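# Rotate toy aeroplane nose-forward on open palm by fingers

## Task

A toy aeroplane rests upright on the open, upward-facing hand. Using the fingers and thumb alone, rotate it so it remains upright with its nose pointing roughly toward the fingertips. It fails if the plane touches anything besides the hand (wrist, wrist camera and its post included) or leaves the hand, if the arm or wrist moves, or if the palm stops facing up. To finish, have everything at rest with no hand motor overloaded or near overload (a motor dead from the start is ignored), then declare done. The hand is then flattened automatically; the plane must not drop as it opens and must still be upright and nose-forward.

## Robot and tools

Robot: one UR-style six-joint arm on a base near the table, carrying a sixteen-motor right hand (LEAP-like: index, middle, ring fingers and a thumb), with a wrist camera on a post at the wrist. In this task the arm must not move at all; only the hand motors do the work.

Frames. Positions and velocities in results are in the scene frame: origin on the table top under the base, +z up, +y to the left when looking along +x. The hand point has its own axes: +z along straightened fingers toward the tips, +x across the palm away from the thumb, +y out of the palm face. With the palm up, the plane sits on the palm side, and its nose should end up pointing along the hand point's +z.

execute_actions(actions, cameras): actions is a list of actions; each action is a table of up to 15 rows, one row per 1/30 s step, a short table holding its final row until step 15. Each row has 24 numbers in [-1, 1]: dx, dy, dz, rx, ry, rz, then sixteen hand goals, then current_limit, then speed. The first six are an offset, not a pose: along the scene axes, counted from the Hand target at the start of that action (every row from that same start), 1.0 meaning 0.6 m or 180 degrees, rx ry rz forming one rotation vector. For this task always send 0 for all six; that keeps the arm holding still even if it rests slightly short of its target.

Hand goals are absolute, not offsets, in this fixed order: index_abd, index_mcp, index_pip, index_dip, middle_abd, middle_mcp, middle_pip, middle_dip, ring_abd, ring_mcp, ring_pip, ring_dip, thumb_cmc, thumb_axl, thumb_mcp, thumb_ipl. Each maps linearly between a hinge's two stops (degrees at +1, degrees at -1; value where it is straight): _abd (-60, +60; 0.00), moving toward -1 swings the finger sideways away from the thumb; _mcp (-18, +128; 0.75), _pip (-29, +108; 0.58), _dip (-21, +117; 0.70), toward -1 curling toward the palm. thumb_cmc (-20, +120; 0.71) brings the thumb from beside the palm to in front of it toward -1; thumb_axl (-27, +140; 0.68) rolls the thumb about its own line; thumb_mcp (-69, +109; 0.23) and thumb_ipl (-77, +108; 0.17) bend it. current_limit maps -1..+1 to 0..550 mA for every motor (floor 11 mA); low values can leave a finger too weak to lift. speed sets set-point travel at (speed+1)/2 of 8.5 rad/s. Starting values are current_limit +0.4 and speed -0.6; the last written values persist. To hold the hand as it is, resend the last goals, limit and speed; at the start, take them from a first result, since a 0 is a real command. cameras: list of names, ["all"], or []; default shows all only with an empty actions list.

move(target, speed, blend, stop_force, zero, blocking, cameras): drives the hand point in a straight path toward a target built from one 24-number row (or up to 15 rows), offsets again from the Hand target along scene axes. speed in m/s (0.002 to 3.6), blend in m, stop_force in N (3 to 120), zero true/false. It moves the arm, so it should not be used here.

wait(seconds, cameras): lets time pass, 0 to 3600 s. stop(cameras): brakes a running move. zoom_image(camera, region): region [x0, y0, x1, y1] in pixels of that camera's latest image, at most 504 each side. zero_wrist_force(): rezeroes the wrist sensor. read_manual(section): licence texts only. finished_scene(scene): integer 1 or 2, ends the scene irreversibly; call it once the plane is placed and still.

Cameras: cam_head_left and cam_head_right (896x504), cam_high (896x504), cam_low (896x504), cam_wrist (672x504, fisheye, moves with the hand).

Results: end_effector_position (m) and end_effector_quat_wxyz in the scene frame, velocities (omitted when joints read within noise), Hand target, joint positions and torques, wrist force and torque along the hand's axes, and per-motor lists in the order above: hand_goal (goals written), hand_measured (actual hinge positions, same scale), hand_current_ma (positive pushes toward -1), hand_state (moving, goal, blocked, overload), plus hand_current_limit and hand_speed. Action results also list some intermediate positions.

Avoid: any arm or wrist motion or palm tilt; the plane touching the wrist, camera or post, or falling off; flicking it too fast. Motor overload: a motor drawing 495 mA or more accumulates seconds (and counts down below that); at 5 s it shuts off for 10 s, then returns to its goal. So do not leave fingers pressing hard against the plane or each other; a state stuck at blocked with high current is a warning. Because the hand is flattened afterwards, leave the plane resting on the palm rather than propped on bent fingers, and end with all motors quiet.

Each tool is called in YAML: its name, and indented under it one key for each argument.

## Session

execute_actions:
  actions: []

Scene clock: 0.00 s.
end_effector_position=(+0.6047, +0.1012, +0.4695) hand_goal=(+0.000, +0.754, +0.576, +0.696, +0.000, +0.754, +0.576, +0.696, +0.000, +0.754, +0.576, +0.696, -0.104, +0.540, +0.162, +0.106) hand_measured=(+0.000, +0.766, +0.578, +0.696, +0.000, +0.766, +0.576, +0.696, +0.000, +0.762, +0.576, +0.696, -0.094, +0.542, +0.164, +0.108) hand_current_ma=(+0, +4, +0, +0, +0, +4, +0, +0, +0, +2, +0, +0, +3, +0, +0, +0) hand_state=(goal, goal, goal, goal, goal, goal, goal, goal, goal, goal, goal, goal, goal, goal, goal, goal) hand_current_limit=0.40 hand_speed=-0.60 end_effector_quat_wxyz=(+0.490, +0.439, +0.546, +0.519)
Joint positions: [-0.164 -1.189 2.204 -4.172 -1.298 -0.064]
Joint velocities: within noise
Joint torques (N m): no reading
Wrist force (N): no reading
Wrist torque (N m): no reading
Wrist force, peak (N): no reading
Hand target: +0.6047, +0.1012, +0.4695; +0.490, +0.439, +0.546, +0.519
camera_calibration:
cam_wrist: T_world_to_cam=[[0.07967, -0.75157, 0.65482, -0.24521], [-0.61595, -0.55361, -0.56046, 0.6493], [0.78374, -0.35869, -0.50704, -0.06816]] pos_world=[0.47289, 0.15072, 0.48991]

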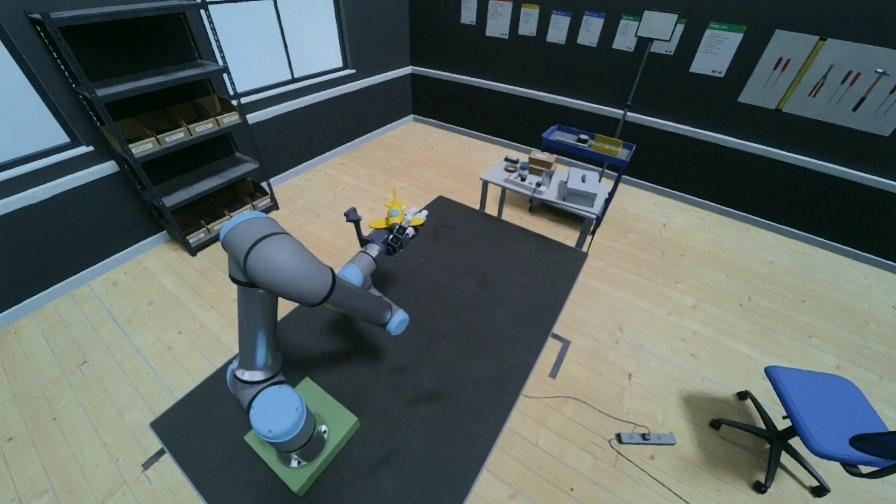

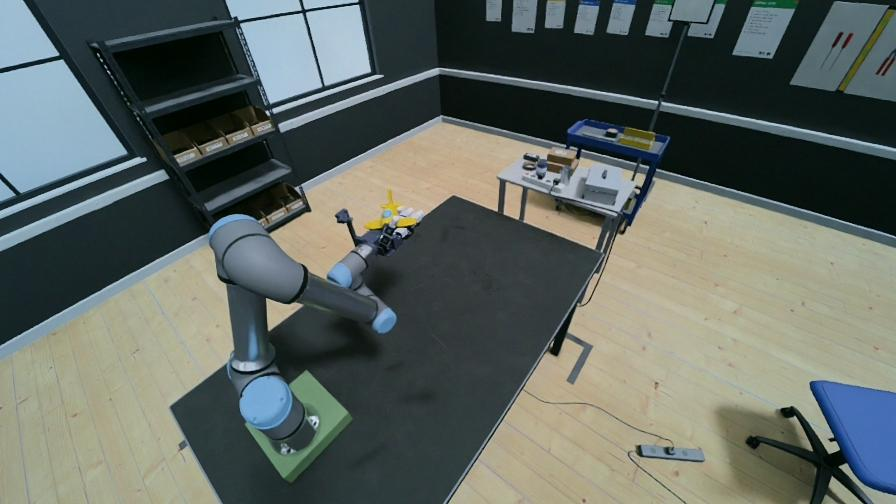

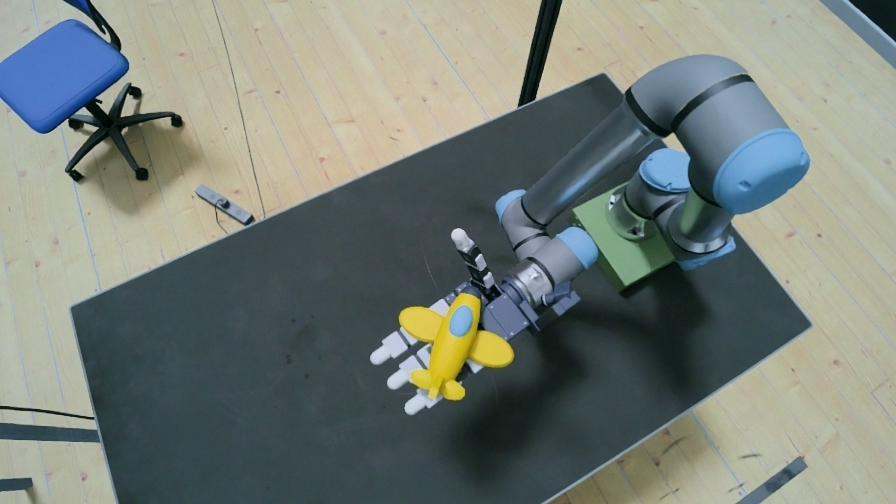

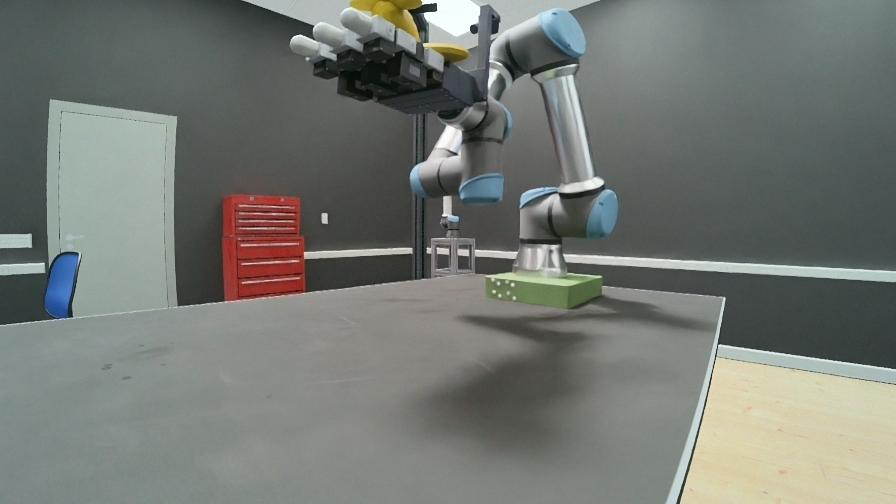

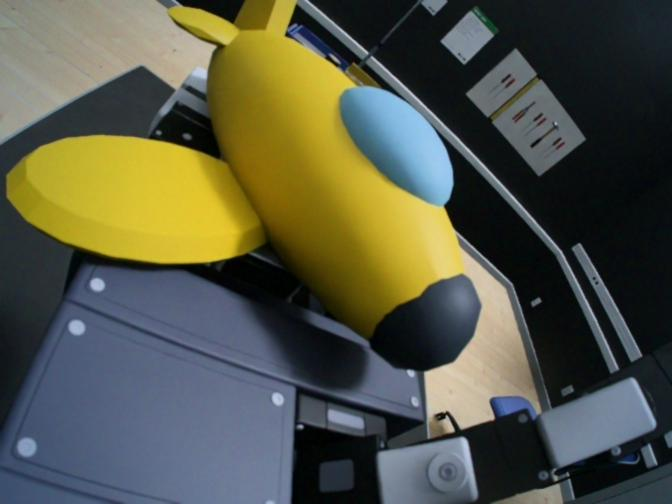

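zoom_image:
  camera: "cam_high"
  region: [350, 230, 550, 420]

zoom_image:
  camera: "cam_low"
  region: [270, 0, 510, 140]

zoom_image:
  camera: "cam_head_left"
  region: [335, 180, 445, 270]

Scaled by 2.520 from the camera's image (finer frame: 1280x720).

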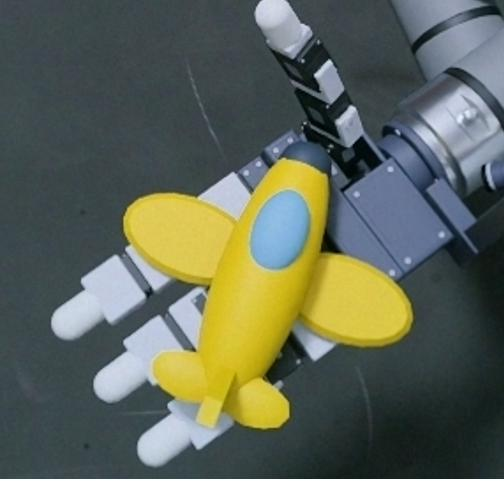

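Scaled by 2.100 from the camera's image (finer frame: 1280x720).

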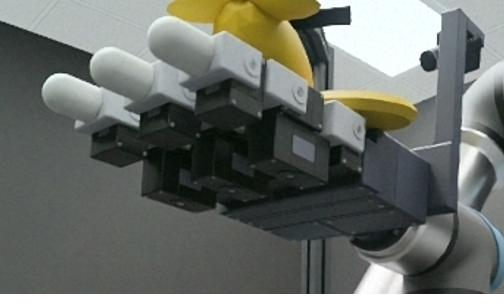

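Scaled by 4.582 from the camera's image (finer frame: 1280x720).

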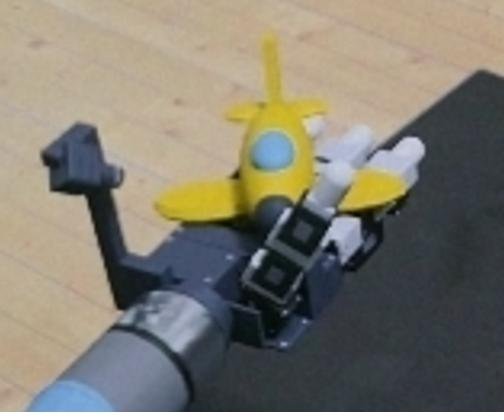

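execute_actions:
  actions:
    - [[0,0,0,0,0,0, 0,0.754,0.576,0.696, 0.13,0.754,0.576,0.1, -0.75,0.754,0.576,0.696, -0.104,0.54,0.162,0.106, 0.4,-0.6]]
    - [[0,0,0,0,0,0, 0,0.754,0.576,0.696, 0.13,0.754,0.576,-0.45, -0.75,0.754,0.576,0.696, -0.104,0.54,0.162,0.106, 0.4,-0.6]]
    - [[0,0,0,0,0,0, 0,0.754,0.576,0.696, -0.2,0.754,0.576,-0.45, -0.75,0.754,0.576,0.696, -0.104,0.54,0.162,0.106, 0.4,-0.75]]
  cameras: ["cam_high", "cam_wrist"]

zoom_image:
  camera: "cam_high"
  region: [350, 230, 550, 420]

Scene clock: 7.47 s.
end_effector_position=(+0.6047, +0.1012, +0.4695) hand_goal=(+0.000, +0.754, +0.576, +0.696, -0.200, +0.754, +0.576, -0.450, -0.750, +0.754, +0.576, +0.696, -0.104, +0.540, +0.162, +0.106) hand_measured=(+0.000, +0.766, +0.578, +0.696, -0.198, +0.766, +0.576, -0.448, -0.748, +0.764, +0.576, +0.696, -0.094, +0.542, +0.164, +0.108) hand_current_ma=(+0, +4, +0, +0, +0, +4, +0, +0, +0, +3, +0, +0, +3, +0, +0, +0) hand_state=(goal, goal, goal, goal, goal, goal, goal, goal, goal, goal, goal, goal, goal, goal, goal, goal) hand_current_limit=0.40 hand_speed=-0.75 end_effector_quat_wxyz=(+0.490, +0.439, +0.546, +0.519)
Joint positions: [-0.164 -1.189 2.204 -4.172 -1.298 -0.064]
Joint torques (N m): [3.44 -28.79 -10.95 -2.99 -1.09 -0.43]
Wrist force (N): [0.0 -0.3 0.1]
Wrist torque (N m): [-0.04 0.00 -0.04]
Wrist force, peak (N): [-0.2 -0.2 0.3]
Hand target: +0.6047, +0.1012, +0.4695; +0.490, +0.439, +0.546, +0.519
Off the commanded pose: 0.000 m, 0 deg.
Step readings (end_effector_position):
0: (+0.6047, +0.1012, +0.4695)
1: (+0.6047, +0.1012, +0.4695)
2: (+0.6047, +0.1012, +0.4695)
4: (+0.6047, +0.1012, +0.4695)
8: (+0.6047, +0.1012, +0.4695)
15: (+0.6047, +0.1012, +0.4695)
16: (+0.6047, +0.1012, +0.4695)
17: (+0.6047, +0.1012, +0.4695)
19: (+0.6047, +0.1012, +0.4695)
23: (+0.6047, +0.1012, +0.4695)
30: (+0.6047, +0.1012, +0.4695)
31: (+0.6047, +0.1012, +0.4695)
32: (+0.6047, +0.1012, +0.4695)
34: (+0.6047, +0.1012, +0.4695)
38: (+0.6047, +0.1012, +0.4695)
45: (+0.6047, +0.1012, +0.4695)
cam_wrist: T_world_to_cam=[[0.07967, -0.75157, 0.65482, -0.24521], [-0.61595, -0.55361, -0.56046, 0.6493], [0.78374, -0.35869, -0.50704, -0.06816]] pos_world=[0.47289, 0.15072, 0.48991]

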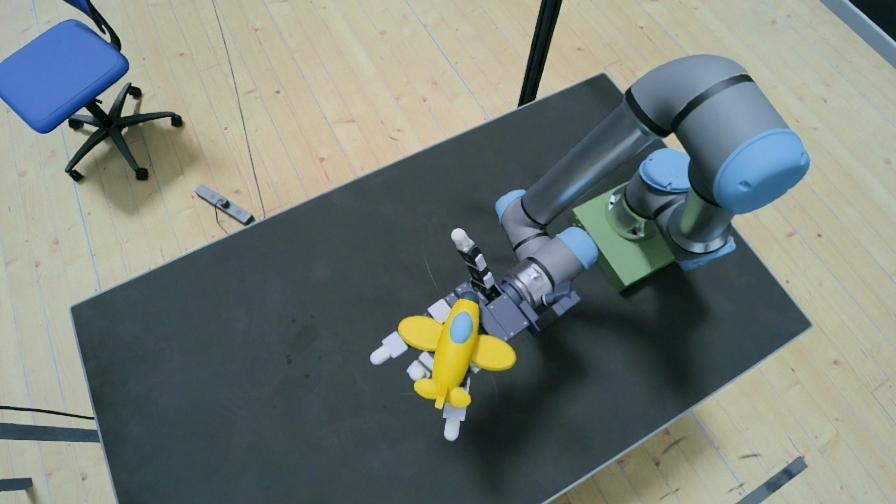

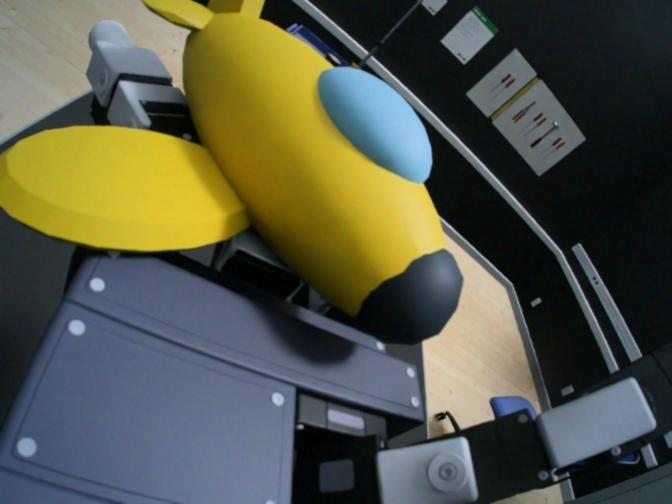

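Scaled by 2.520 from the camera's image (finer frame: 1280x720).

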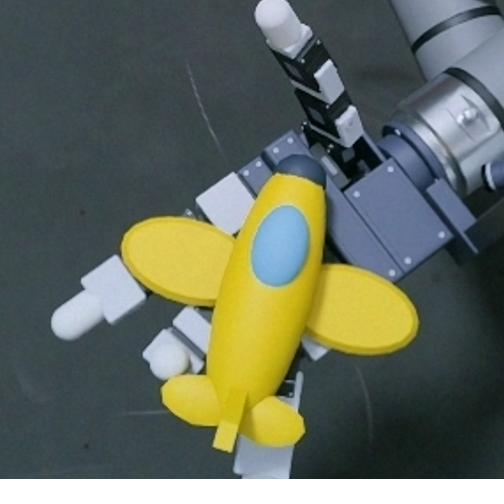

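execute_actions:
  actions:
    - [[0,0,0,0,0,0, 0,0.754,0.576,0.696, -0.4,0.754,0.576,-0.45, -0.8,0.754,0.576,0.696, -0.104,0.54,0.162,0.106, 0.4,-0.75]]
    - [[0,0,0,0,0,0, 0,0.754,0.576,0.696, -0.62,0.754,0.576,-0.45, -0.85,0.754,0.576,0.696, -0.104,0.54,0.162,0.106, 0.4,-0.75]]
  cameras: ["cam_high", "cam_wrist"]

zoom_image:
  camera: "cam_high"
  region: [350, 230, 550, 420]

Scene clock: 9.20 s.
end_effector_position=(+0.6047, +0.1012, +0.4695) hand_goal=(+0.000, +0.754, +0.576, +0.696, -0.620, +0.754, +0.576, -0.450, -0.850, +0.754, +0.576, +0.696, -0.104, +0.540, +0.162, +0.106) hand_measured=(+0.000, +0.766, +0.578, +0.696, -0.616, +0.766, +0.576, -0.448, -0.848, +0.764, +0.576, +0.696, -0.094, +0.542, +0.164, +0.108) hand_current_ma=(+0, +4, +0, +0, +0, +4, +0, +0, +0, +3, +0, +0, +3, +0, +0, +0) hand_state=(goal, goal, goal, goal, goal, goal, goal, goal, goal, goal, goal, goal, goal, goal, goal, goal) hand_current_limit=0.40 hand_speed=-0.75 end_effector_quat_wxyz=(+0.490, +0.439, +0.546, +0.519)
Joint positions: [-0.164 -1.189 2.204 -4.172 -1.298 -0.064]
Joint torques (N m): [4.16 -28.36 -9.99 -3.21 -1.24 -0.5]
Wrist force (N): [0.0 -0.2 0.1]
Wrist torque (N m): [-0.04 0.00 -0.06]
Wrist force, peak (N): [-0.1 -0.3 0.2]
Hand target: +0.6047, +0.1012, +0.4695; +0.490, +0.439, +0.546, +0.519
Off the commanded pose: 0.000 m, 0 deg.
Step readings (end_effector_position):
0: (+0.6047, +0.1012, +0.4695)
1: (+0.6047, +0.1012, +0.4695)
2: (+0.6047, +0.1012, +0.4695)
4: (+0.6047, +0.1012, +0.4695)
8: (+0.6047, +0.1012, +0.4695)
15: (+0.6047, +0.1012, +0.4695)
16: (+0.6047, +0.1012, +0.4695)
17: (+0.6047, +0.1012, +0.4695)
19: (+0.6047, +0.1012, +0.4695)
23: (+0.6047, +0.1012, +0.4695)
30: (+0.6047, +0.1012, +0.4695)
cam_wrist: T_world_to_cam=[[0.07967, -0.75157, 0.65482, -0.24521], [-0.61595, -0.55361, -0.56046, 0.6493], [0.78374, -0.35869, -0.50704, -0.06816]] pos_world=[0.47289, 0.15072, 0.48991]

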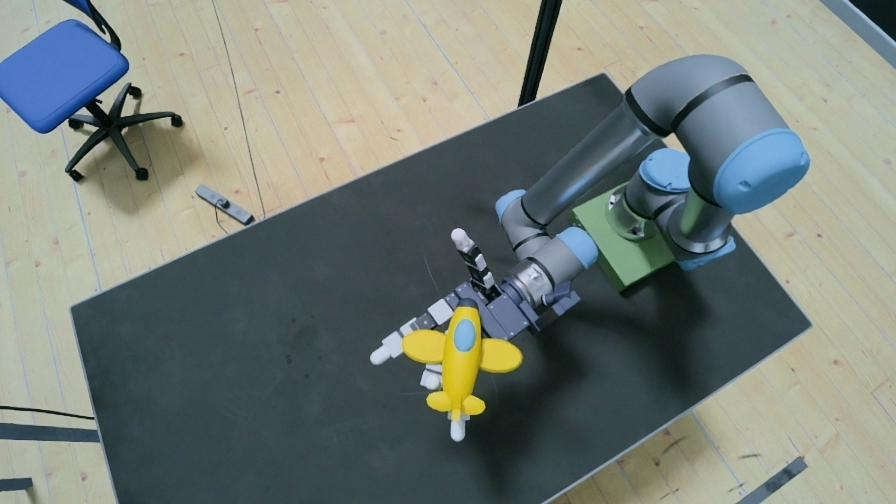

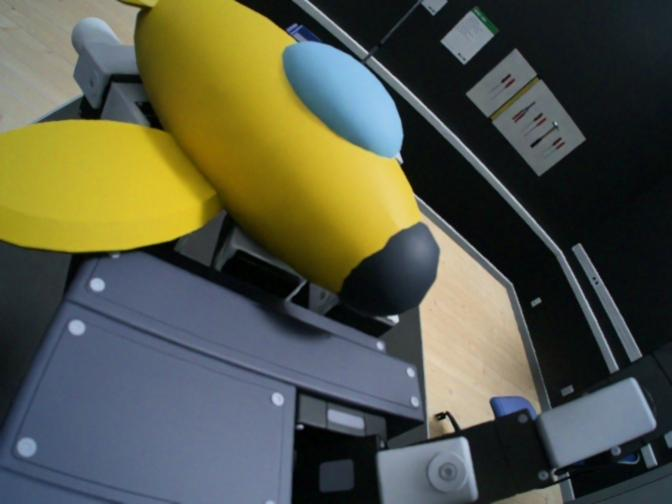

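Scaled by 2.520 from the camera's image (finer frame: 1280x720).

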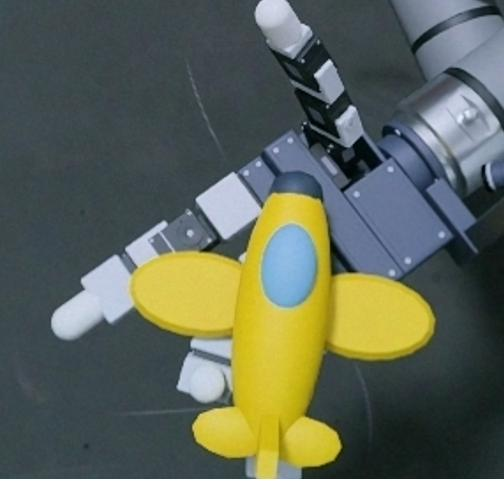

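execute_actions:
  actions:
    - [[0,0,0,0,0,0, 0,0.754,0.576,0.696, -0.62,0.754,0.576,-0.45, -0.85,0.754,0.576,0.696, -0.45,0.677,0.162,0.9, 0.4,-0.5]]
    - [[0,0,0,0,0,0, 0,0.754,0.576,0.696, -0.62,0.754,0.576,-0.45, -0.85,0.754,0.576,0.696, -0.5,0.677,-0.3,1.0, 0.4,-0.5]]
    - [[0,0,0,0,0,0, 0,0.754,0.576,0.696, -0.62,0.754,0.576,-0.45, -0.85,0.754,0.576,0.696, -0.5,0.677,-0.68,1.0, 0.4,-0.7]]
    - [[0,0,0,0,0,0, 0,0.754,0.576,0.696, -0.62,0.754,0.576,-0.45, -0.85,0.754,0.576,0.696, -0.45,0.677,-0.72,0.8, 0.4,-0.75]]
  cameras: ["cam_high", "cam_wrist"]

zoom_image:
  camera: "cam_high"
  region: [350, 230, 550, 420]

Scene clock: 13.90 s.
end_effector_position=(+0.6047, +0.1012, +0.4695) hand_goal=(+0.000, +0.754, +0.576, +0.696, -0.620, +0.754, +0.576, -0.450, -0.850, +0.754, +0.576, +0.696, -0.450, +0.678, -0.720, +0.800) hand_measured=(+0.000, +0.768, +0.578, +0.696, -0.618, +0.766, +0.578, -0.448, -0.848, +0.768, +0.576, +0.696, -0.452, +0.676, -0.722, +0.802) hand_current_ma=(+0, +6, +0, +0, +0, +4, +0, +0, +0, +5, +0, +0, +0, +0, +0, +0) hand_state=(goal, goal, goal, goal, goal, goal, goal, goal, goal, goal, goal, goal, goal, goal, goal, goal) hand_current_limit=0.40 hand_speed=-0.75 end_effector_quat_wxyz=(+0.490, +0.439, +0.546, +0.519)
Joint positions: [-0.164 -1.189 2.204 -4.172 -1.298 -0.064]
Joint torques (N m): [5.7 -27.47 -8.4 -3.79 -1.67 -0.72]
Wrist force (N): [-0.1 -0.1 0.1]
Wrist torque (N m): [-0.01 0.01 -0.09]
Wrist force, peak (N): [-0.2 -0.2 -0.4]
Hand target: +0.6047, +0.1012, +0.4695; +0.490, +0.439, +0.546, +0.519
Off the commanded pose: 0.000 m, 0 deg.
Step readings (end_effector_position):
0: (+0.6047, +0.1012, +0.4695)
1: (+0.6047, +0.1012, +0.4695)
2: (+0.6047, +0.1012, +0.4695)
4: (+0.6047, +0.1012, +0.4695)
8: (+0.6047, +0.1012, +0.4695)
15: (+0.6047, +0.1012, +0.4695)
16: (+0.6047, +0.1012, +0.4695)
17: (+0.6047, +0.1012, +0.4695)
19: (+0.6047, +0.1012, +0.4695)
23: (+0.6047, +0.1012, +0.4695)
30: (+0.6047, +0.1012, +0.4695)
31: (+0.6047, +0.1012, +0.4695)
32: (+0.6047, +0.1012, +0.4695)
34: (+0.6047, +0.1012, +0.4695)
38: (+0.6047, +0.1012, +0.4695)
45: (+0.6047, +0.1012, +0.4695)
46: (+0.6047, +0.1012, +0.4695)
47: (+0.6047, +0.1012, +0.4695)
49: (+0.6047, +0.1012, +0.4695)
53: (+0.6047, +0.1012, +0.4695)
60: (+0.6047, +0.1012, +0.4695)
cam_wrist: T_world_to_cam=[[0.07967, -0.75157, 0.65482, -0.24521], [-0.61595, -0.55361, -0.56046, 0.6493], [0.78374, -0.35869, -0.50704, -0.06816]] pos_world=[0.47289, 0.15072, 0.48991]

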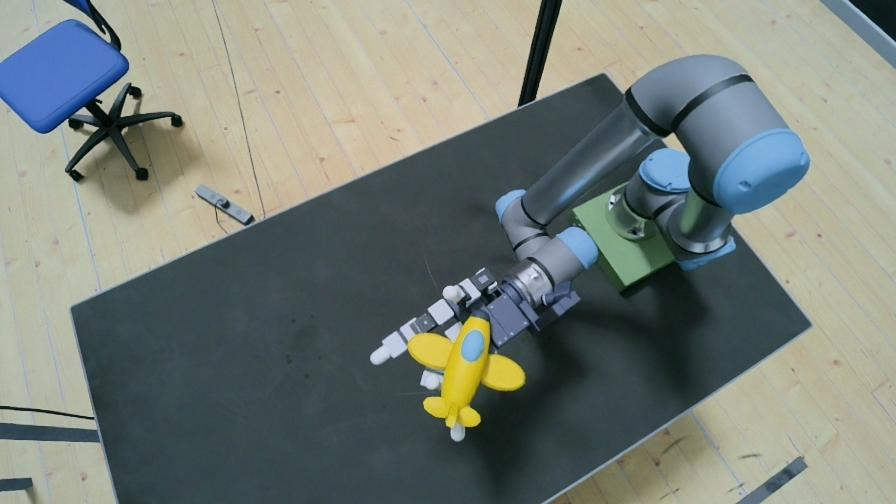

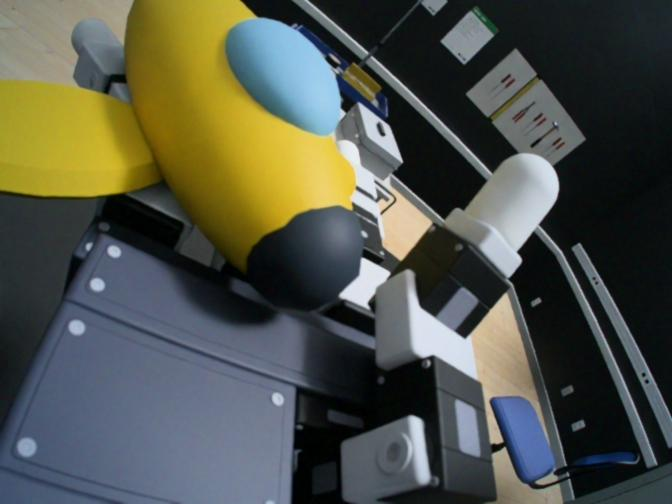

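Scaled by 2.520 from the camera's image (finer frame: 1280x720).

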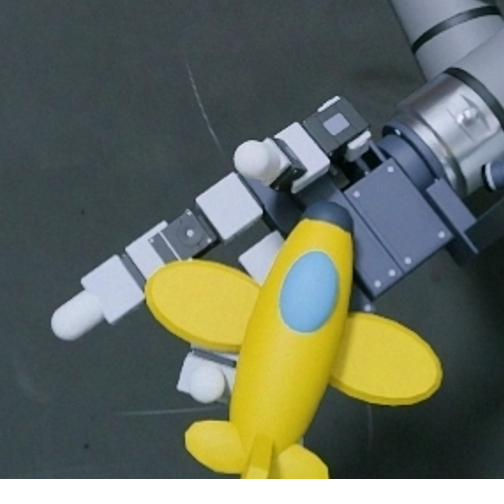

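execute_actions:
  actions:
    - [[0,0,0,0,0,0, 0,0.754,0.576,0.696, -0.62,0.754,0.576,0.1, -0.85,0.754,0.576,0.696, -0.45,0.677,-0.1,0.5, 0.4,-0.5]]
    - [[0,0,0,0,0,0, 0,0.754,0.576,0.696, -0.62,0.754,0.576,0.69, -0.85,0.754,0.576,0.696, -0.557,0.677,0.23,0.17, 0.4,-0.5]]
    - [[0,0,0,0,0,0, 0,0.754,0.576,0.696, -0.6,0.754,0.576,0.696, -0.85,0.754,0.576,0.696, -0.557,-0.14,0.23,0.17, 0.4,-0.5]]
    - [[0,0,0,0,0,0, 0,0.754,0.576,0.696, -0.6,0.754,0.576,0.696, -0.85,0.754,0.576,0.696, -0.557,-0.14,-0.3,0.17, 0.4,-0.5]]
    - [[0,0,0,0,0,0, 0,0.754,0.576,0.696, -0.6,0.754,0.576,0.696, -0.85,0.754,0.576,0.696, -0.557,-0.14,-0.6,0.17, 0.4,-0.65]]
  cameras: ["cam_high", "cam_wrist"]

zoom_image:
  camera: "cam_high"
  region: [350, 230, 550, 420]

Scene clock: 20.23 s.
end_effector_position=(+0.6047, +0.1012, +0.4695) hand_goal=(+0.000, +0.754, +0.576, +0.696, -0.600, +0.754, +0.576, +0.696, -0.850, +0.754, +0.576, +0.696, -0.556, -0.140, -0.600, +0.170) hand_measured=(+0.000, +0.768, +0.578, +0.696, -0.604, +0.766, +0.578, +0.694, -0.848, +0.768, +0.576, +0.696, -0.558, -0.138, -0.602, +0.170) hand_current_ma=(+0, +6, +0, +0, +0, +4, +0, +0, +0, +5, +0, +0, +0, +0, +0, +0) hand_state=(goal, goal, goal, goal, goal, goal, goal, goal, goal, goal, goal, goal, goal, goal, goal, goal) hand_current_limit=0.40 hand_speed=-0.65 end_effector_quat_wxyz=(+0.490, +0.439, +0.546, +0.519)
Joint positions: [-0.164 -1.189 2.204 -4.172 -1.298 -0.064]
Joint torques (N m): [8.73 -25.78 -6.98 -4.48 -2.25 -1.15]
Wrist force (N): [0.0 0.0 0.0]
Wrist torque (N m): [0.00 0.00 -0.11]
Wrist force, peak (N): [-0.4 -0.1 -0.2]
Hand target: +0.6047, +0.1012, +0.4695; +0.490, +0.439, +0.546, +0.519
Off the commanded pose: 0.000 m, 0 deg.
Step readings (end_effector_position):
0: (+0.6047, +0.1012, +0.4695)
1: (+0.6047, +0.1012, +0.4695)
2: (+0.6047, +0.1012, +0.4695)
4: (+0.6047, +0.1012, +0.4695)
8: (+0.6047, +0.1012, +0.4695)
15: (+0.6047, +0.1012, +0.4695)
16: (+0.6047, +0.1012, +0.4695)
17: (+0.6047, +0.1012, +0.4695)
19: (+0.6047, +0.1012, +0.4695)
23: (+0.6047, +0.1012, +0.4695)
30: (+0.6047, +0.1012, +0.4695)
31: (+0.6047, +0.1012, +0.4695)
32: (+0.6047, +0.1012, +0.4695)
34: (+0.6047, +0.1012, +0.4695)
38: (+0.6047, +0.1012, +0.4695)
45: (+0.6047, +0.1012, +0.4695)
46: (+0.6047, +0.1012, +0.4695)
47: (+0.6047, +0.1012, +0.4695)
49: (+0.6047, +0.1012, +0.4695)
53: (+0.6047, +0.1012, +0.4695)
60: (+0.6047, +0.1012, +0.4695)
61: (+0.6047, +0.1012, +0.4695)
62: (+0.6047, +0.1012, +0.4695)
64: (+0.6047, +0.1012, +0.4695)
68: (+0.6047, +0.1012, +0.4695)
75: (+0.6047, +0.1012, +0.4695)
cam_wrist: T_world_to_cam=[[0.07967, -0.75157, 0.65482, -0.24521], [-0.61595, -0.55361, -0.56046, 0.6493], [0.78374, -0.35869, -0.50704, -0.06816]] pos_world=[0.47289, 0.15072, 0.48991]

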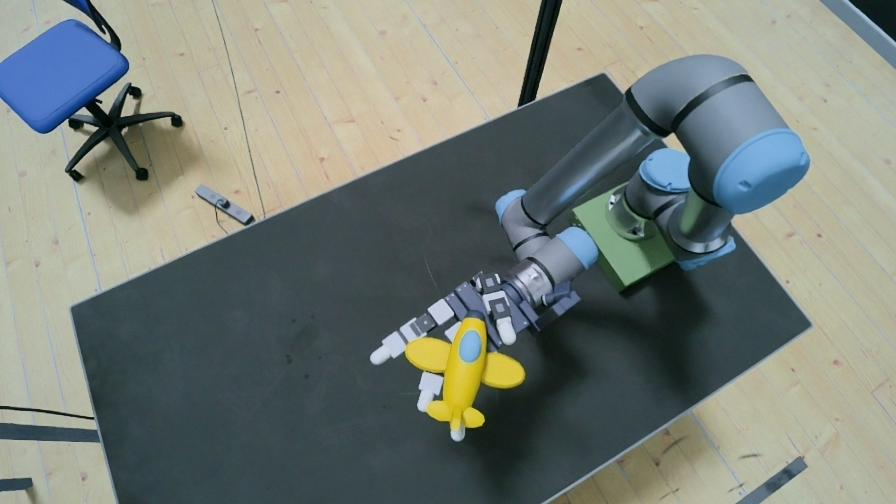

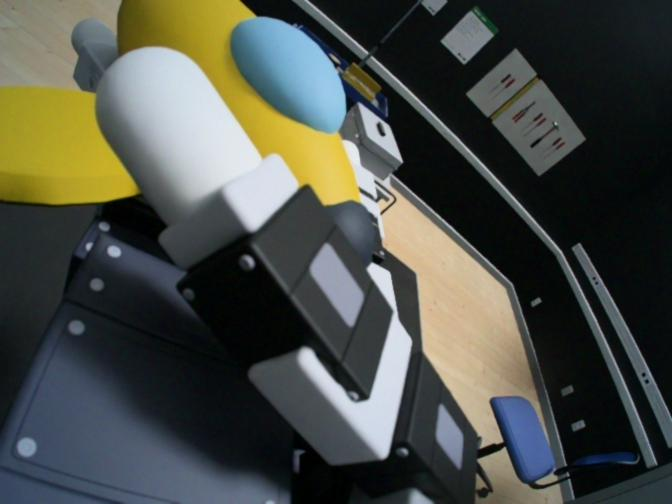

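Scaled by 2.520 from the camera's image (finer frame: 1280x720).

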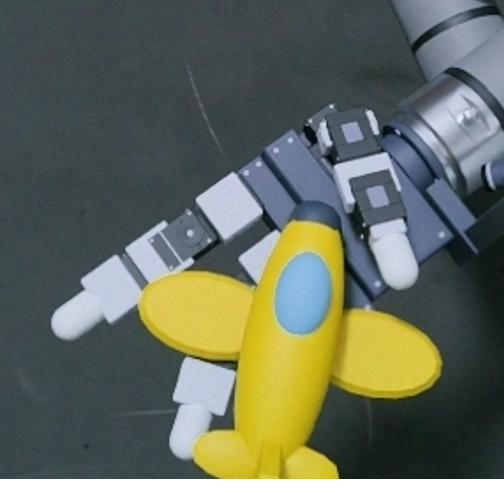

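execute_actions:
  actions:
    - [[0,0,0,0,0,0, 0,0.754,0.576,0.696, -0.6,0.754,0.576,0.696, -0.85,0.754,0.576,0.696, -0.557,0.1,-0.63,0.17, 0.4,-0.78]]
    - [[0,0,0,0,0,0, 0,0.754,0.576,0.696, -0.6,0.754,0.576,0.696, -0.85,0.754,0.576,0.696, -0.557,0.3,-0.65,0.17, 0.4,-0.78]]
  cameras: ["cam_high", "cam_wrist"]

zoom_image:
  camera: "cam_high"
  region: [350, 230, 550, 420]

Scene clock: 22.00 s.
end_effector_position=(+0.6047, +0.1012, +0.4695) hand_goal=(+0.000, +0.754, +0.576, +0.696, -0.600, +0.754, +0.576, +0.696, -0.850, +0.754, +0.576, +0.696, -0.556, +0.300, -0.650, +0.170) hand_measured=(+0.000, +0.768, +0.578, +0.696, -0.604, +0.766, +0.578, +0.694, -0.848, +0.768, +0.576, +0.696, -0.558, +0.294, -0.652, +0.170) hand_current_ma=(+0, +6, +0, +0, +0, +5, +0, +0, +0, +5, +0, +0, +0, -1, +0, +0) hand_state=(goal, goal, goal, goal, goal, goal, goal, goal, goal, goal, goal, goal, goal, goal, goal, goal) hand_current_limit=0.40 hand_speed=-0.78 end_effector_quat_wxyz=(+0.490, +0.439, +0.546, +0.519)
Joint positions: [-0.164 -1.189 2.204 -4.172 -1.298 -0.064]
Joint torques (N m): [8.91 -25.24 -6.59 -4.46 -2.5 -1.23]
Wrist force (N): [0.0 -0.2 -0.1]
Wrist torque (N m): [0.02 0.01 -0.11]
Wrist force, peak (N): [-0.2 0.1 -0.3]
Hand target: +0.6047, +0.1012, +0.4695; +0.490, +0.439, +0.546, +0.519
Off the commanded pose: 0.000 m, 0 deg.
Step readings (end_effector_position):
0: (+0.6047, +0.1012, +0.4695)
1: (+0.6047, +0.1012, +0.4695)
2: (+0.6047, +0.1012, +0.4695)
4: (+0.6047, +0.1012, +0.4695)
8: (+0.6047, +0.1012, +0.4695)
15: (+0.6047, +0.1012, +0.4695)
16: (+0.6047, +0.1012, +0.4695)
17: (+0.6047, +0.1012, +0.4695)
19: (+0.6047, +0.1012, +0.4695)
23: (+0.6047, +0.1012, +0.4695)
30: (+0.6047, +0.1012, +0.4695)
cam_wrist: T_world_to_cam=[[0.07967, -0.75157, 0.65482, -0.24521], [-0.61595, -0.55361, -0.56046, 0.6493], [0.78374, -0.35869, -0.50704, -0.06816]] pos_world=[0.47289, 0.15072, 0.48991]

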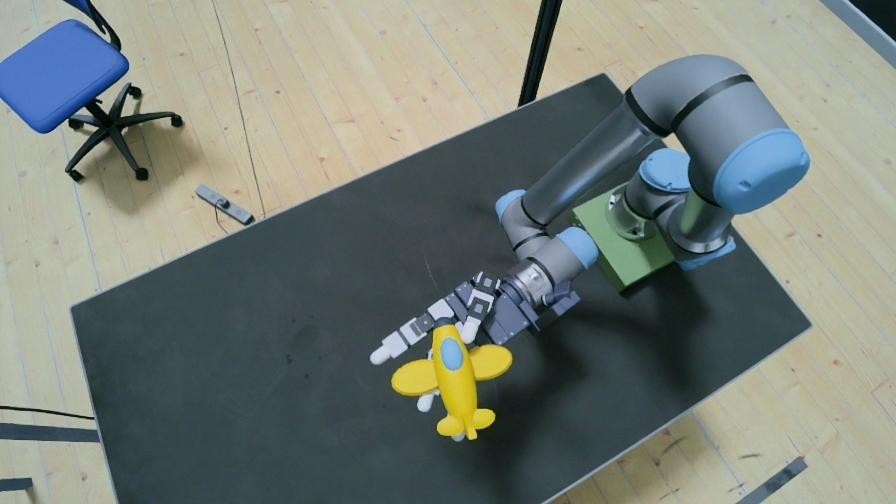

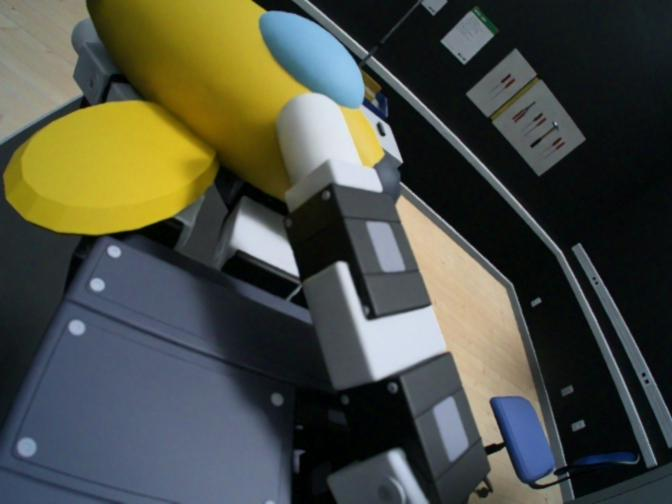

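Scaled by 2.520 from the camera's image (finer frame: 1280x720).

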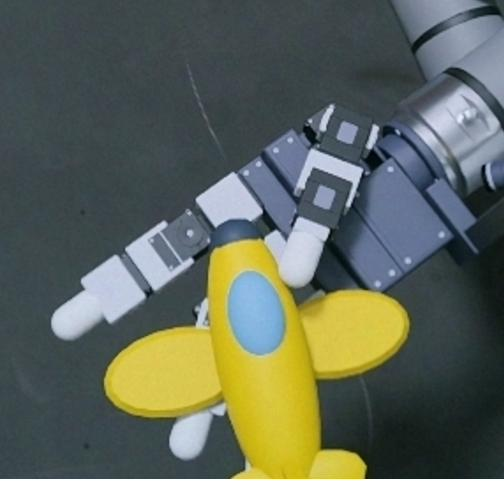

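execute_actions:
  actions:
    - [[0,0,0,0,0,0, 0.1,0.754,0.576,0.696, -0.2,0.754,0.576,0.696, -0.45,0.754,0.576,0.696, -0.557,0.3,-0.65,0.17, 0.4,-0.78]]
    - [[0,0,0,0,0,0, 0.25,0.754,0.576,0.696, 0.2,0.754,0.576,0.696, 0.0,0.754,0.576,0.696, -0.557,0.3,-0.65,0.17, 0.4,-0.78]]
  cameras: ["cam_high", "cam_wrist"]

zoom_image:
  camera: "cam_high"
  region: [350, 250, 550, 440]

Scene clock: 26.07 s.
end_effector_position=(+0.6047, +0.1012, +0.4695) hand_goal=(+0.250, +0.754, +0.576, +0.696, +0.200, +0.754, +0.576, +0.696, +0.000, +0.754, +0.576, +0.696, -0.556, +0.300, -0.650, +0.170) hand_measured=(+0.246, +0.768, +0.578, +0.696, +0.196, +0.766, +0.578, +0.694, -0.004, +0.768, +0.578, +0.696, -0.558, +0.296, -0.652, +0.170) hand_current_ma=(+0, +6, +0, +0, +0, +5, +0, +0, +0, +5, +0, +0, +0, +0, +0, +0) hand_state=(goal, goal, goal, goal, goal, goal, goal, goal, goal, goal, goal, goal, goal, goal, goal, goal) hand_current_limit=0.40 hand_speed=-0.78 end_effector_quat_wxyz=(+0.490, +0.439, +0.546, +0.519)
Joint positions: [-0.164 -1.189 2.204 -4.172 -1.298 -0.064]
Joint torques (N m): [9.13 -23.88 -5.17 -4.39 -2.5 -1.49]
Wrist force (N): [-0.1 0.0 0.0]
Wrist torque (N m): [0.05 0.02 -0.05]
Wrist force, peak (N): [0.0 -0.3 -0.4]
Hand target: +0.6047, +0.1012, +0.4695; +0.490, +0.439, +0.546, +0.519
Off the commanded pose: 0.000 m, 0 deg.
Step readings (end_effector_position):
0: (+0.6047, +0.1012, +0.4695)
1: (+0.6047, +0.1012, +0.4695)
2: (+0.6047, +0.1012, +0.4695)
4: (+0.6047, +0.1012, +0.4695)
8: (+0.6047, +0.1012, +0.4695)
15: (+0.6047, +0.1012, +0.4695)
16: (+0.6047, +0.1012, +0.4695)
17: (+0.6047, +0.1012, +0.4695)
19: (+0.6047, +0.1012, +0.4695)
23: (+0.6047, +0.1012, +0.4695)
30: (+0.6047, +0.1012, +0.4695)
cam_wrist: T_world_to_cam=[[0.07967, -0.75157, 0.65482, -0.24521], [-0.61595, -0.55361, -0.56046, 0.6493], [0.78374, -0.35869, -0.50704, -0.06816]] pos_world=[0.47289, 0.15072, 0.48991]

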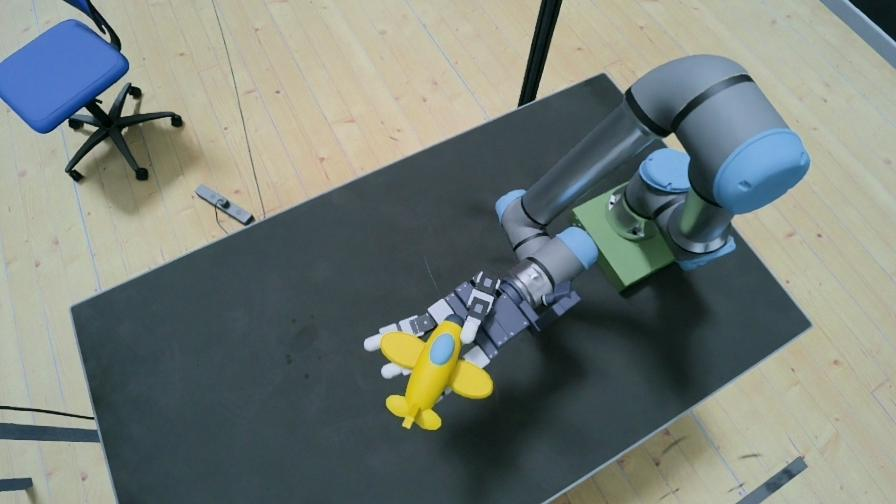

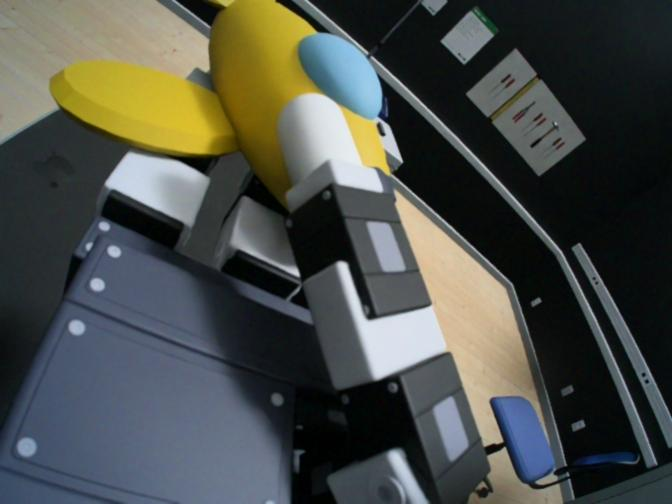

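Scaled by 2.520 from the camera's image (finer frame: 1280x720).

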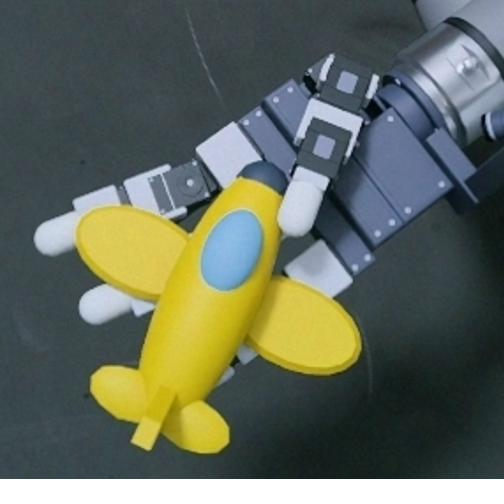

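execute_actions:
  actions:
    - [[0,0,0,0,0,0, 0.1,0.754,0.576,0.696, 0.0,0.754,0.576,0.696, -0.35,0.754,0.576,0.696, -0.557,0.3,-0.65,0.17, 0.4,-0.78]]
    - [[0,0,0,0,0,0, -0.25,0.754,0.576,0.696, -0.35,0.754,0.576,0.696, -0.7,0.754,0.576,0.696, -0.557,0.3,-0.65,0.17, 0.4,-0.78]]
    - [[0,0,0,0,0,0, -0.55,0.754,0.576,0.696, -0.62,0.754,0.576,0.696, -0.92,0.754,0.576,0.696, -0.557,0.3,-0.65,0.17, 0.4,-0.78]]
  cameras: ["cam_high", "cam_wrist"]

zoom_image:
  camera: "cam_high"
  region: [350, 250, 550, 440]

Scene clock: 30.50 s.
end_effector_position=(+0.6047, +0.1012, +0.4695) hand_goal=(-0.550, +0.754, +0.576, +0.696, -0.620, +0.754, +0.576, +0.696, -0.920, +0.754, +0.576, +0.696, -0.556, +0.300, -0.650, +0.170) hand_measured=(-0.542, +0.770, +0.580, +0.696, -0.618, +0.766, +0.578, +0.694, -0.918, +0.768, +0.578, +0.696, -0.558, +0.296, -0.652, +0.170) hand_current_ma=(+2, +7, +1, +0, +0, +5, +0, +0, +0, +6, +0, +0, +0, +0, +0, +0) hand_state=(goal, goal, goal, goal, goal, goal, goal, goal, goal, goal, goal, goal, goal, goal, goal, goal) hand_current_limit=0.40 hand_speed=-0.78 end_effector_quat_wxyz=(+0.490, +0.439, +0.546, +0.519)
Joint positions: [-0.164 -1.189 2.204 -4.172 -1.298 -0.064]
Joint torques (N m): [9.16 -22.79 -3.65 -4.37 -2.51 -1.79]
Wrist force (N): [0.1 0.0 -0.2]
Wrist torque (N m): [0.04 0.00 -0.10]
Wrist force, peak (N): [0.0 -0.4 -0.2]
Hand target: +0.6047, +0.1012, +0.4695; +0.490, +0.439, +0.546, +0.519
Off the commanded pose: 0.000 m, 0 deg.
Step readings (end_effector_position):
0: (+0.6047, +0.1012, +0.4695)
1: (+0.6047, +0.1012, +0.4695)
2: (+0.6047, +0.1012, +0.4695)
4: (+0.6047, +0.1012, +0.4695)
8: (+0.6047, +0.1012, +0.4695)
15: (+0.6047, +0.1012, +0.4695)
16: (+0.6047, +0.1012, +0.4695)
17: (+0.6047, +0.1012, +0.4695)
19: (+0.6047, +0.1012, +0.4695)
23: (+0.6047, +0.1012, +0.4695)
30: (+0.6047, +0.1012, +0.4695)
31: (+0.6047, +0.1012, +0.4695)
32: (+0.6047, +0.1012, +0.4695)
34: (+0.6047, +0.1012, +0.4695)
38: (+0.6047, +0.1012, +0.4695)
45: (+0.6047, +0.1012, +0.4695)
cam_wrist: T_world_to_cam=[[0.07967, -0.75157, 0.65482, -0.24521], [-0.61595, -0.55361, -0.56046, 0.6493], [0.78374, -0.35869, -0.50704, -0.06816]] pos_world=[0.47289, 0.15072, 0.48991]

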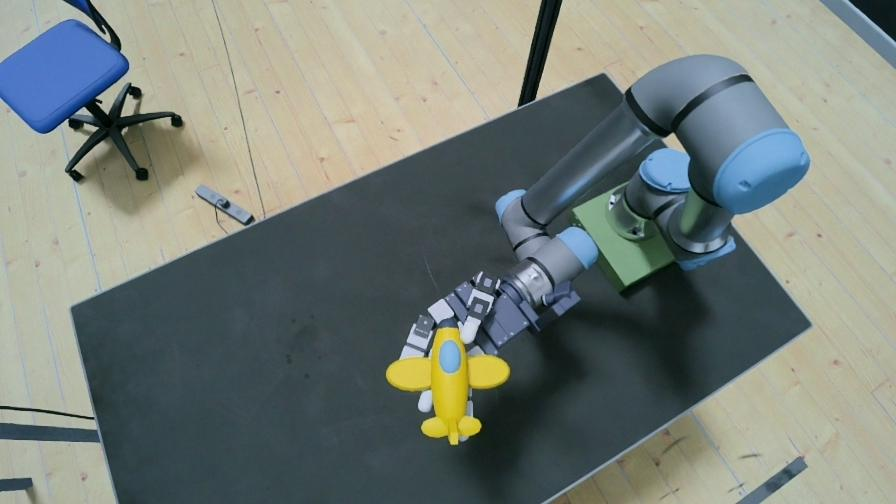

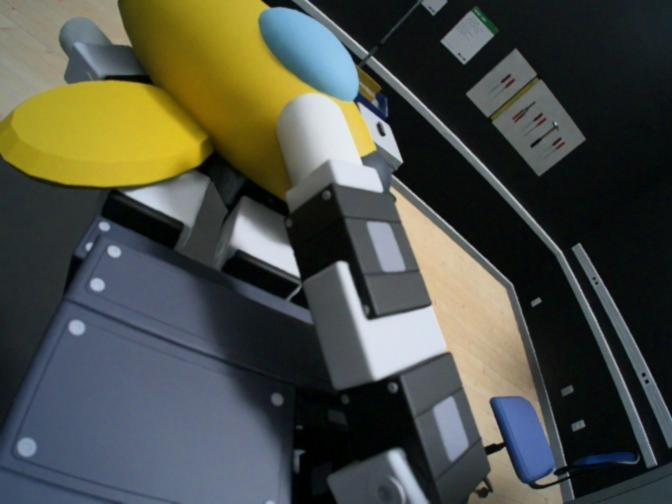

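Scaled by 2.520 from the camera's image (finer frame: 1280x720).

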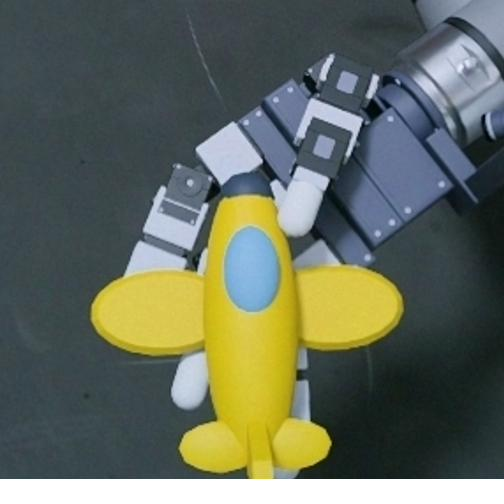

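execute_actions:
  actions:
    - [[0,0,0,0,0,0, -0.55,0.754,0.576,0.696, -0.62,0.754,0.576,0.696, -0.42,0.754,0.576,0.696, -0.557,0.3,-0.65,0.17, 0.4,-0.7]]
    - [[0,0,0,0,0,0, 0.0,0.754,0.576,0.696, -0.62,0.754,0.576,0.696, -0.42,0.754,0.576,0.696, -0.557,0.3,-0.65,0.17, 0.4,-0.7]]
    - [[0,0,0,0,0,0, 0.0,0.754,0.576,0.696, 0.0,0.754,0.576,0.696, -0.42,0.754,0.576,0.696, -0.557,0.3,-0.65,0.17, 0.4,-0.7]]
    - [[0,0,0,0,0,0, 0.0,0.754,0.576,0.696, 0.0,0.754,0.576,0.696, -0.1,0.754,0.576,0.696, -0.557,0.3,-0.65,0.17, 0.4,-0.7]]
  cameras: ["cam_high", "cam_wrist"]

zoom_image:
  camera: "cam_high"
  region: [350, 250, 550, 440]

Scene clock: 35.57 s.
end_effector_position=(+0.6047, +0.1012, +0.4695) hand_goal=(+0.000, +0.754, +0.576, +0.696, +0.000, +0.754, +0.576, +0.696, -0.100, +0.754, +0.576, +0.696, -0.556, +0.300, -0.650, +0.170) hand_measured=(-0.002, +0.770, +0.580, +0.696, -0.004, +0.766, +0.578, +0.694, -0.104, +0.768, +0.578, +0.696, -0.558, +0.298, -0.652, +0.170) hand_current_ma=(+0, +7, +1, +0, +0, +5, +0, +0, +0, +6, +0, +0, +0, +0, +0, +0) hand_state=(goal, goal, goal, goal, goal, goal, goal, goal, goal, goal, goal, goal, goal, goal, goal, goal) hand_current_limit=0.40 hand_speed=-0.70 end_effector_quat_wxyz=(+0.490, +0.439, +0.546, +0.519)
Joint positions: [-0.164 -1.189 2.204 -4.172 -1.298 -0.064]
Joint torques (N m): [9.18 -21.73 -2.59 -4.24 -2.49 -1.82]
Wrist force (N): [0.0 -0.2 -0.1]
Wrist torque (N m): [0.04 0.00 -0.06]
Wrist force, peak (N): [-0.1 -0.3 -0.2]
Hand target: +0.6047, +0.1012, +0.4695; +0.490, +0.439, +0.546, +0.519
Off the commanded pose: 0.000 m, 0 deg.
Step readings (end_effector_position):
0: (+0.6047, +0.1012, +0.4695)
1: (+0.6047, +0.1012, +0.4695)
2: (+0.6047, +0.1012, +0.4695)
4: (+0.6047, +0.1012, +0.4695)
8: (+0.6047, +0.1012, +0.4695)
15: (+0.6047, +0.1012, +0.4695)
16: (+0.6047, +0.1012, +0.4695)
17: (+0.6047, +0.1012, +0.4695)
19: (+0.6047, +0.1012, +0.4695)
23: (+0.6047, +0.1012, +0.4695)
30: (+0.6047, +0.1012, +0.4695)
31: (+0.6047, +0.1012, +0.4695)
32: (+0.6047, +0.1012, +0.4695)
34: (+0.6047, +0.1012, +0.4695)
38: (+0.6047, +0.1012, +0.4695)
45: (+0.6047, +0.1012, +0.4695)
46: (+0.6047, +0.1012, +0.4695)
47: (+0.6047, +0.1012, +0.4695)
49: (+0.6047, +0.1012, +0.4695)
53: (+0.6047, +0.1012, +0.4695)
60: (+0.6047, +0.1012, +0.4695)
cam_wrist: T_world_to_cam=[[0.07967, -0.75157, 0.65482, -0.24521], [-0.61595, -0.55361, -0.56046, 0.6493], [0.78374, -0.35869, -0.50704, -0.06816]] pos_world=[0.47289, 0.15072, 0.48991]

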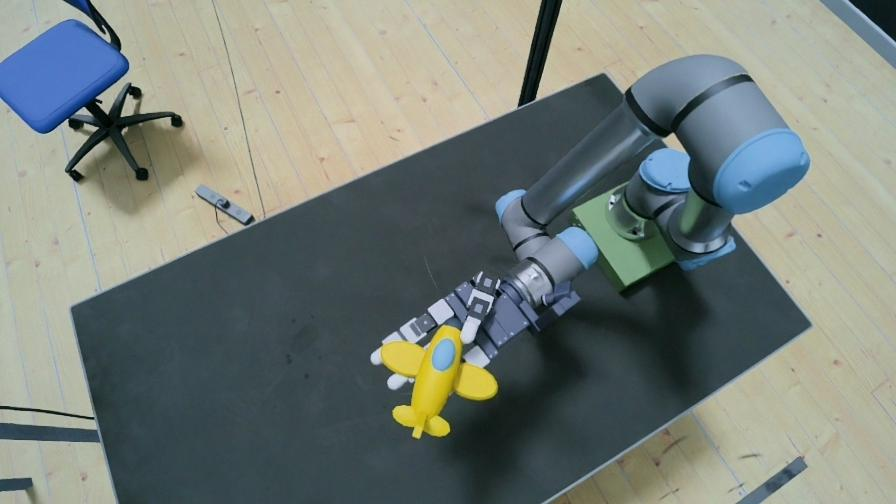

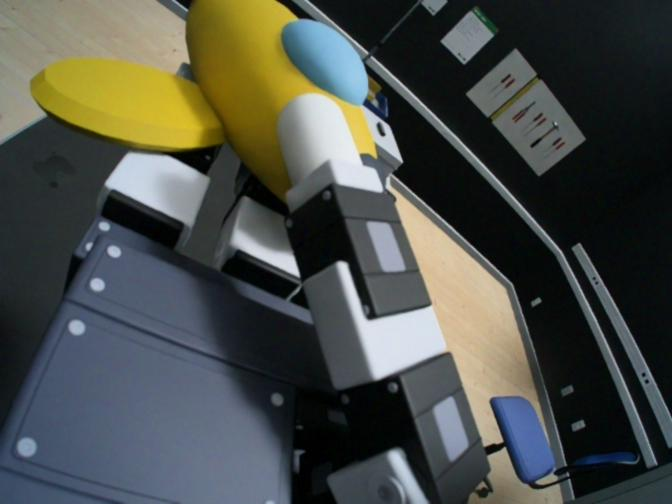

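Scaled by 2.520 from the camera's image (finer frame: 1280x720).

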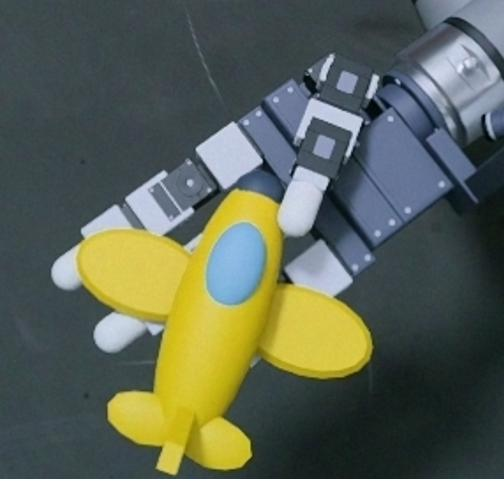

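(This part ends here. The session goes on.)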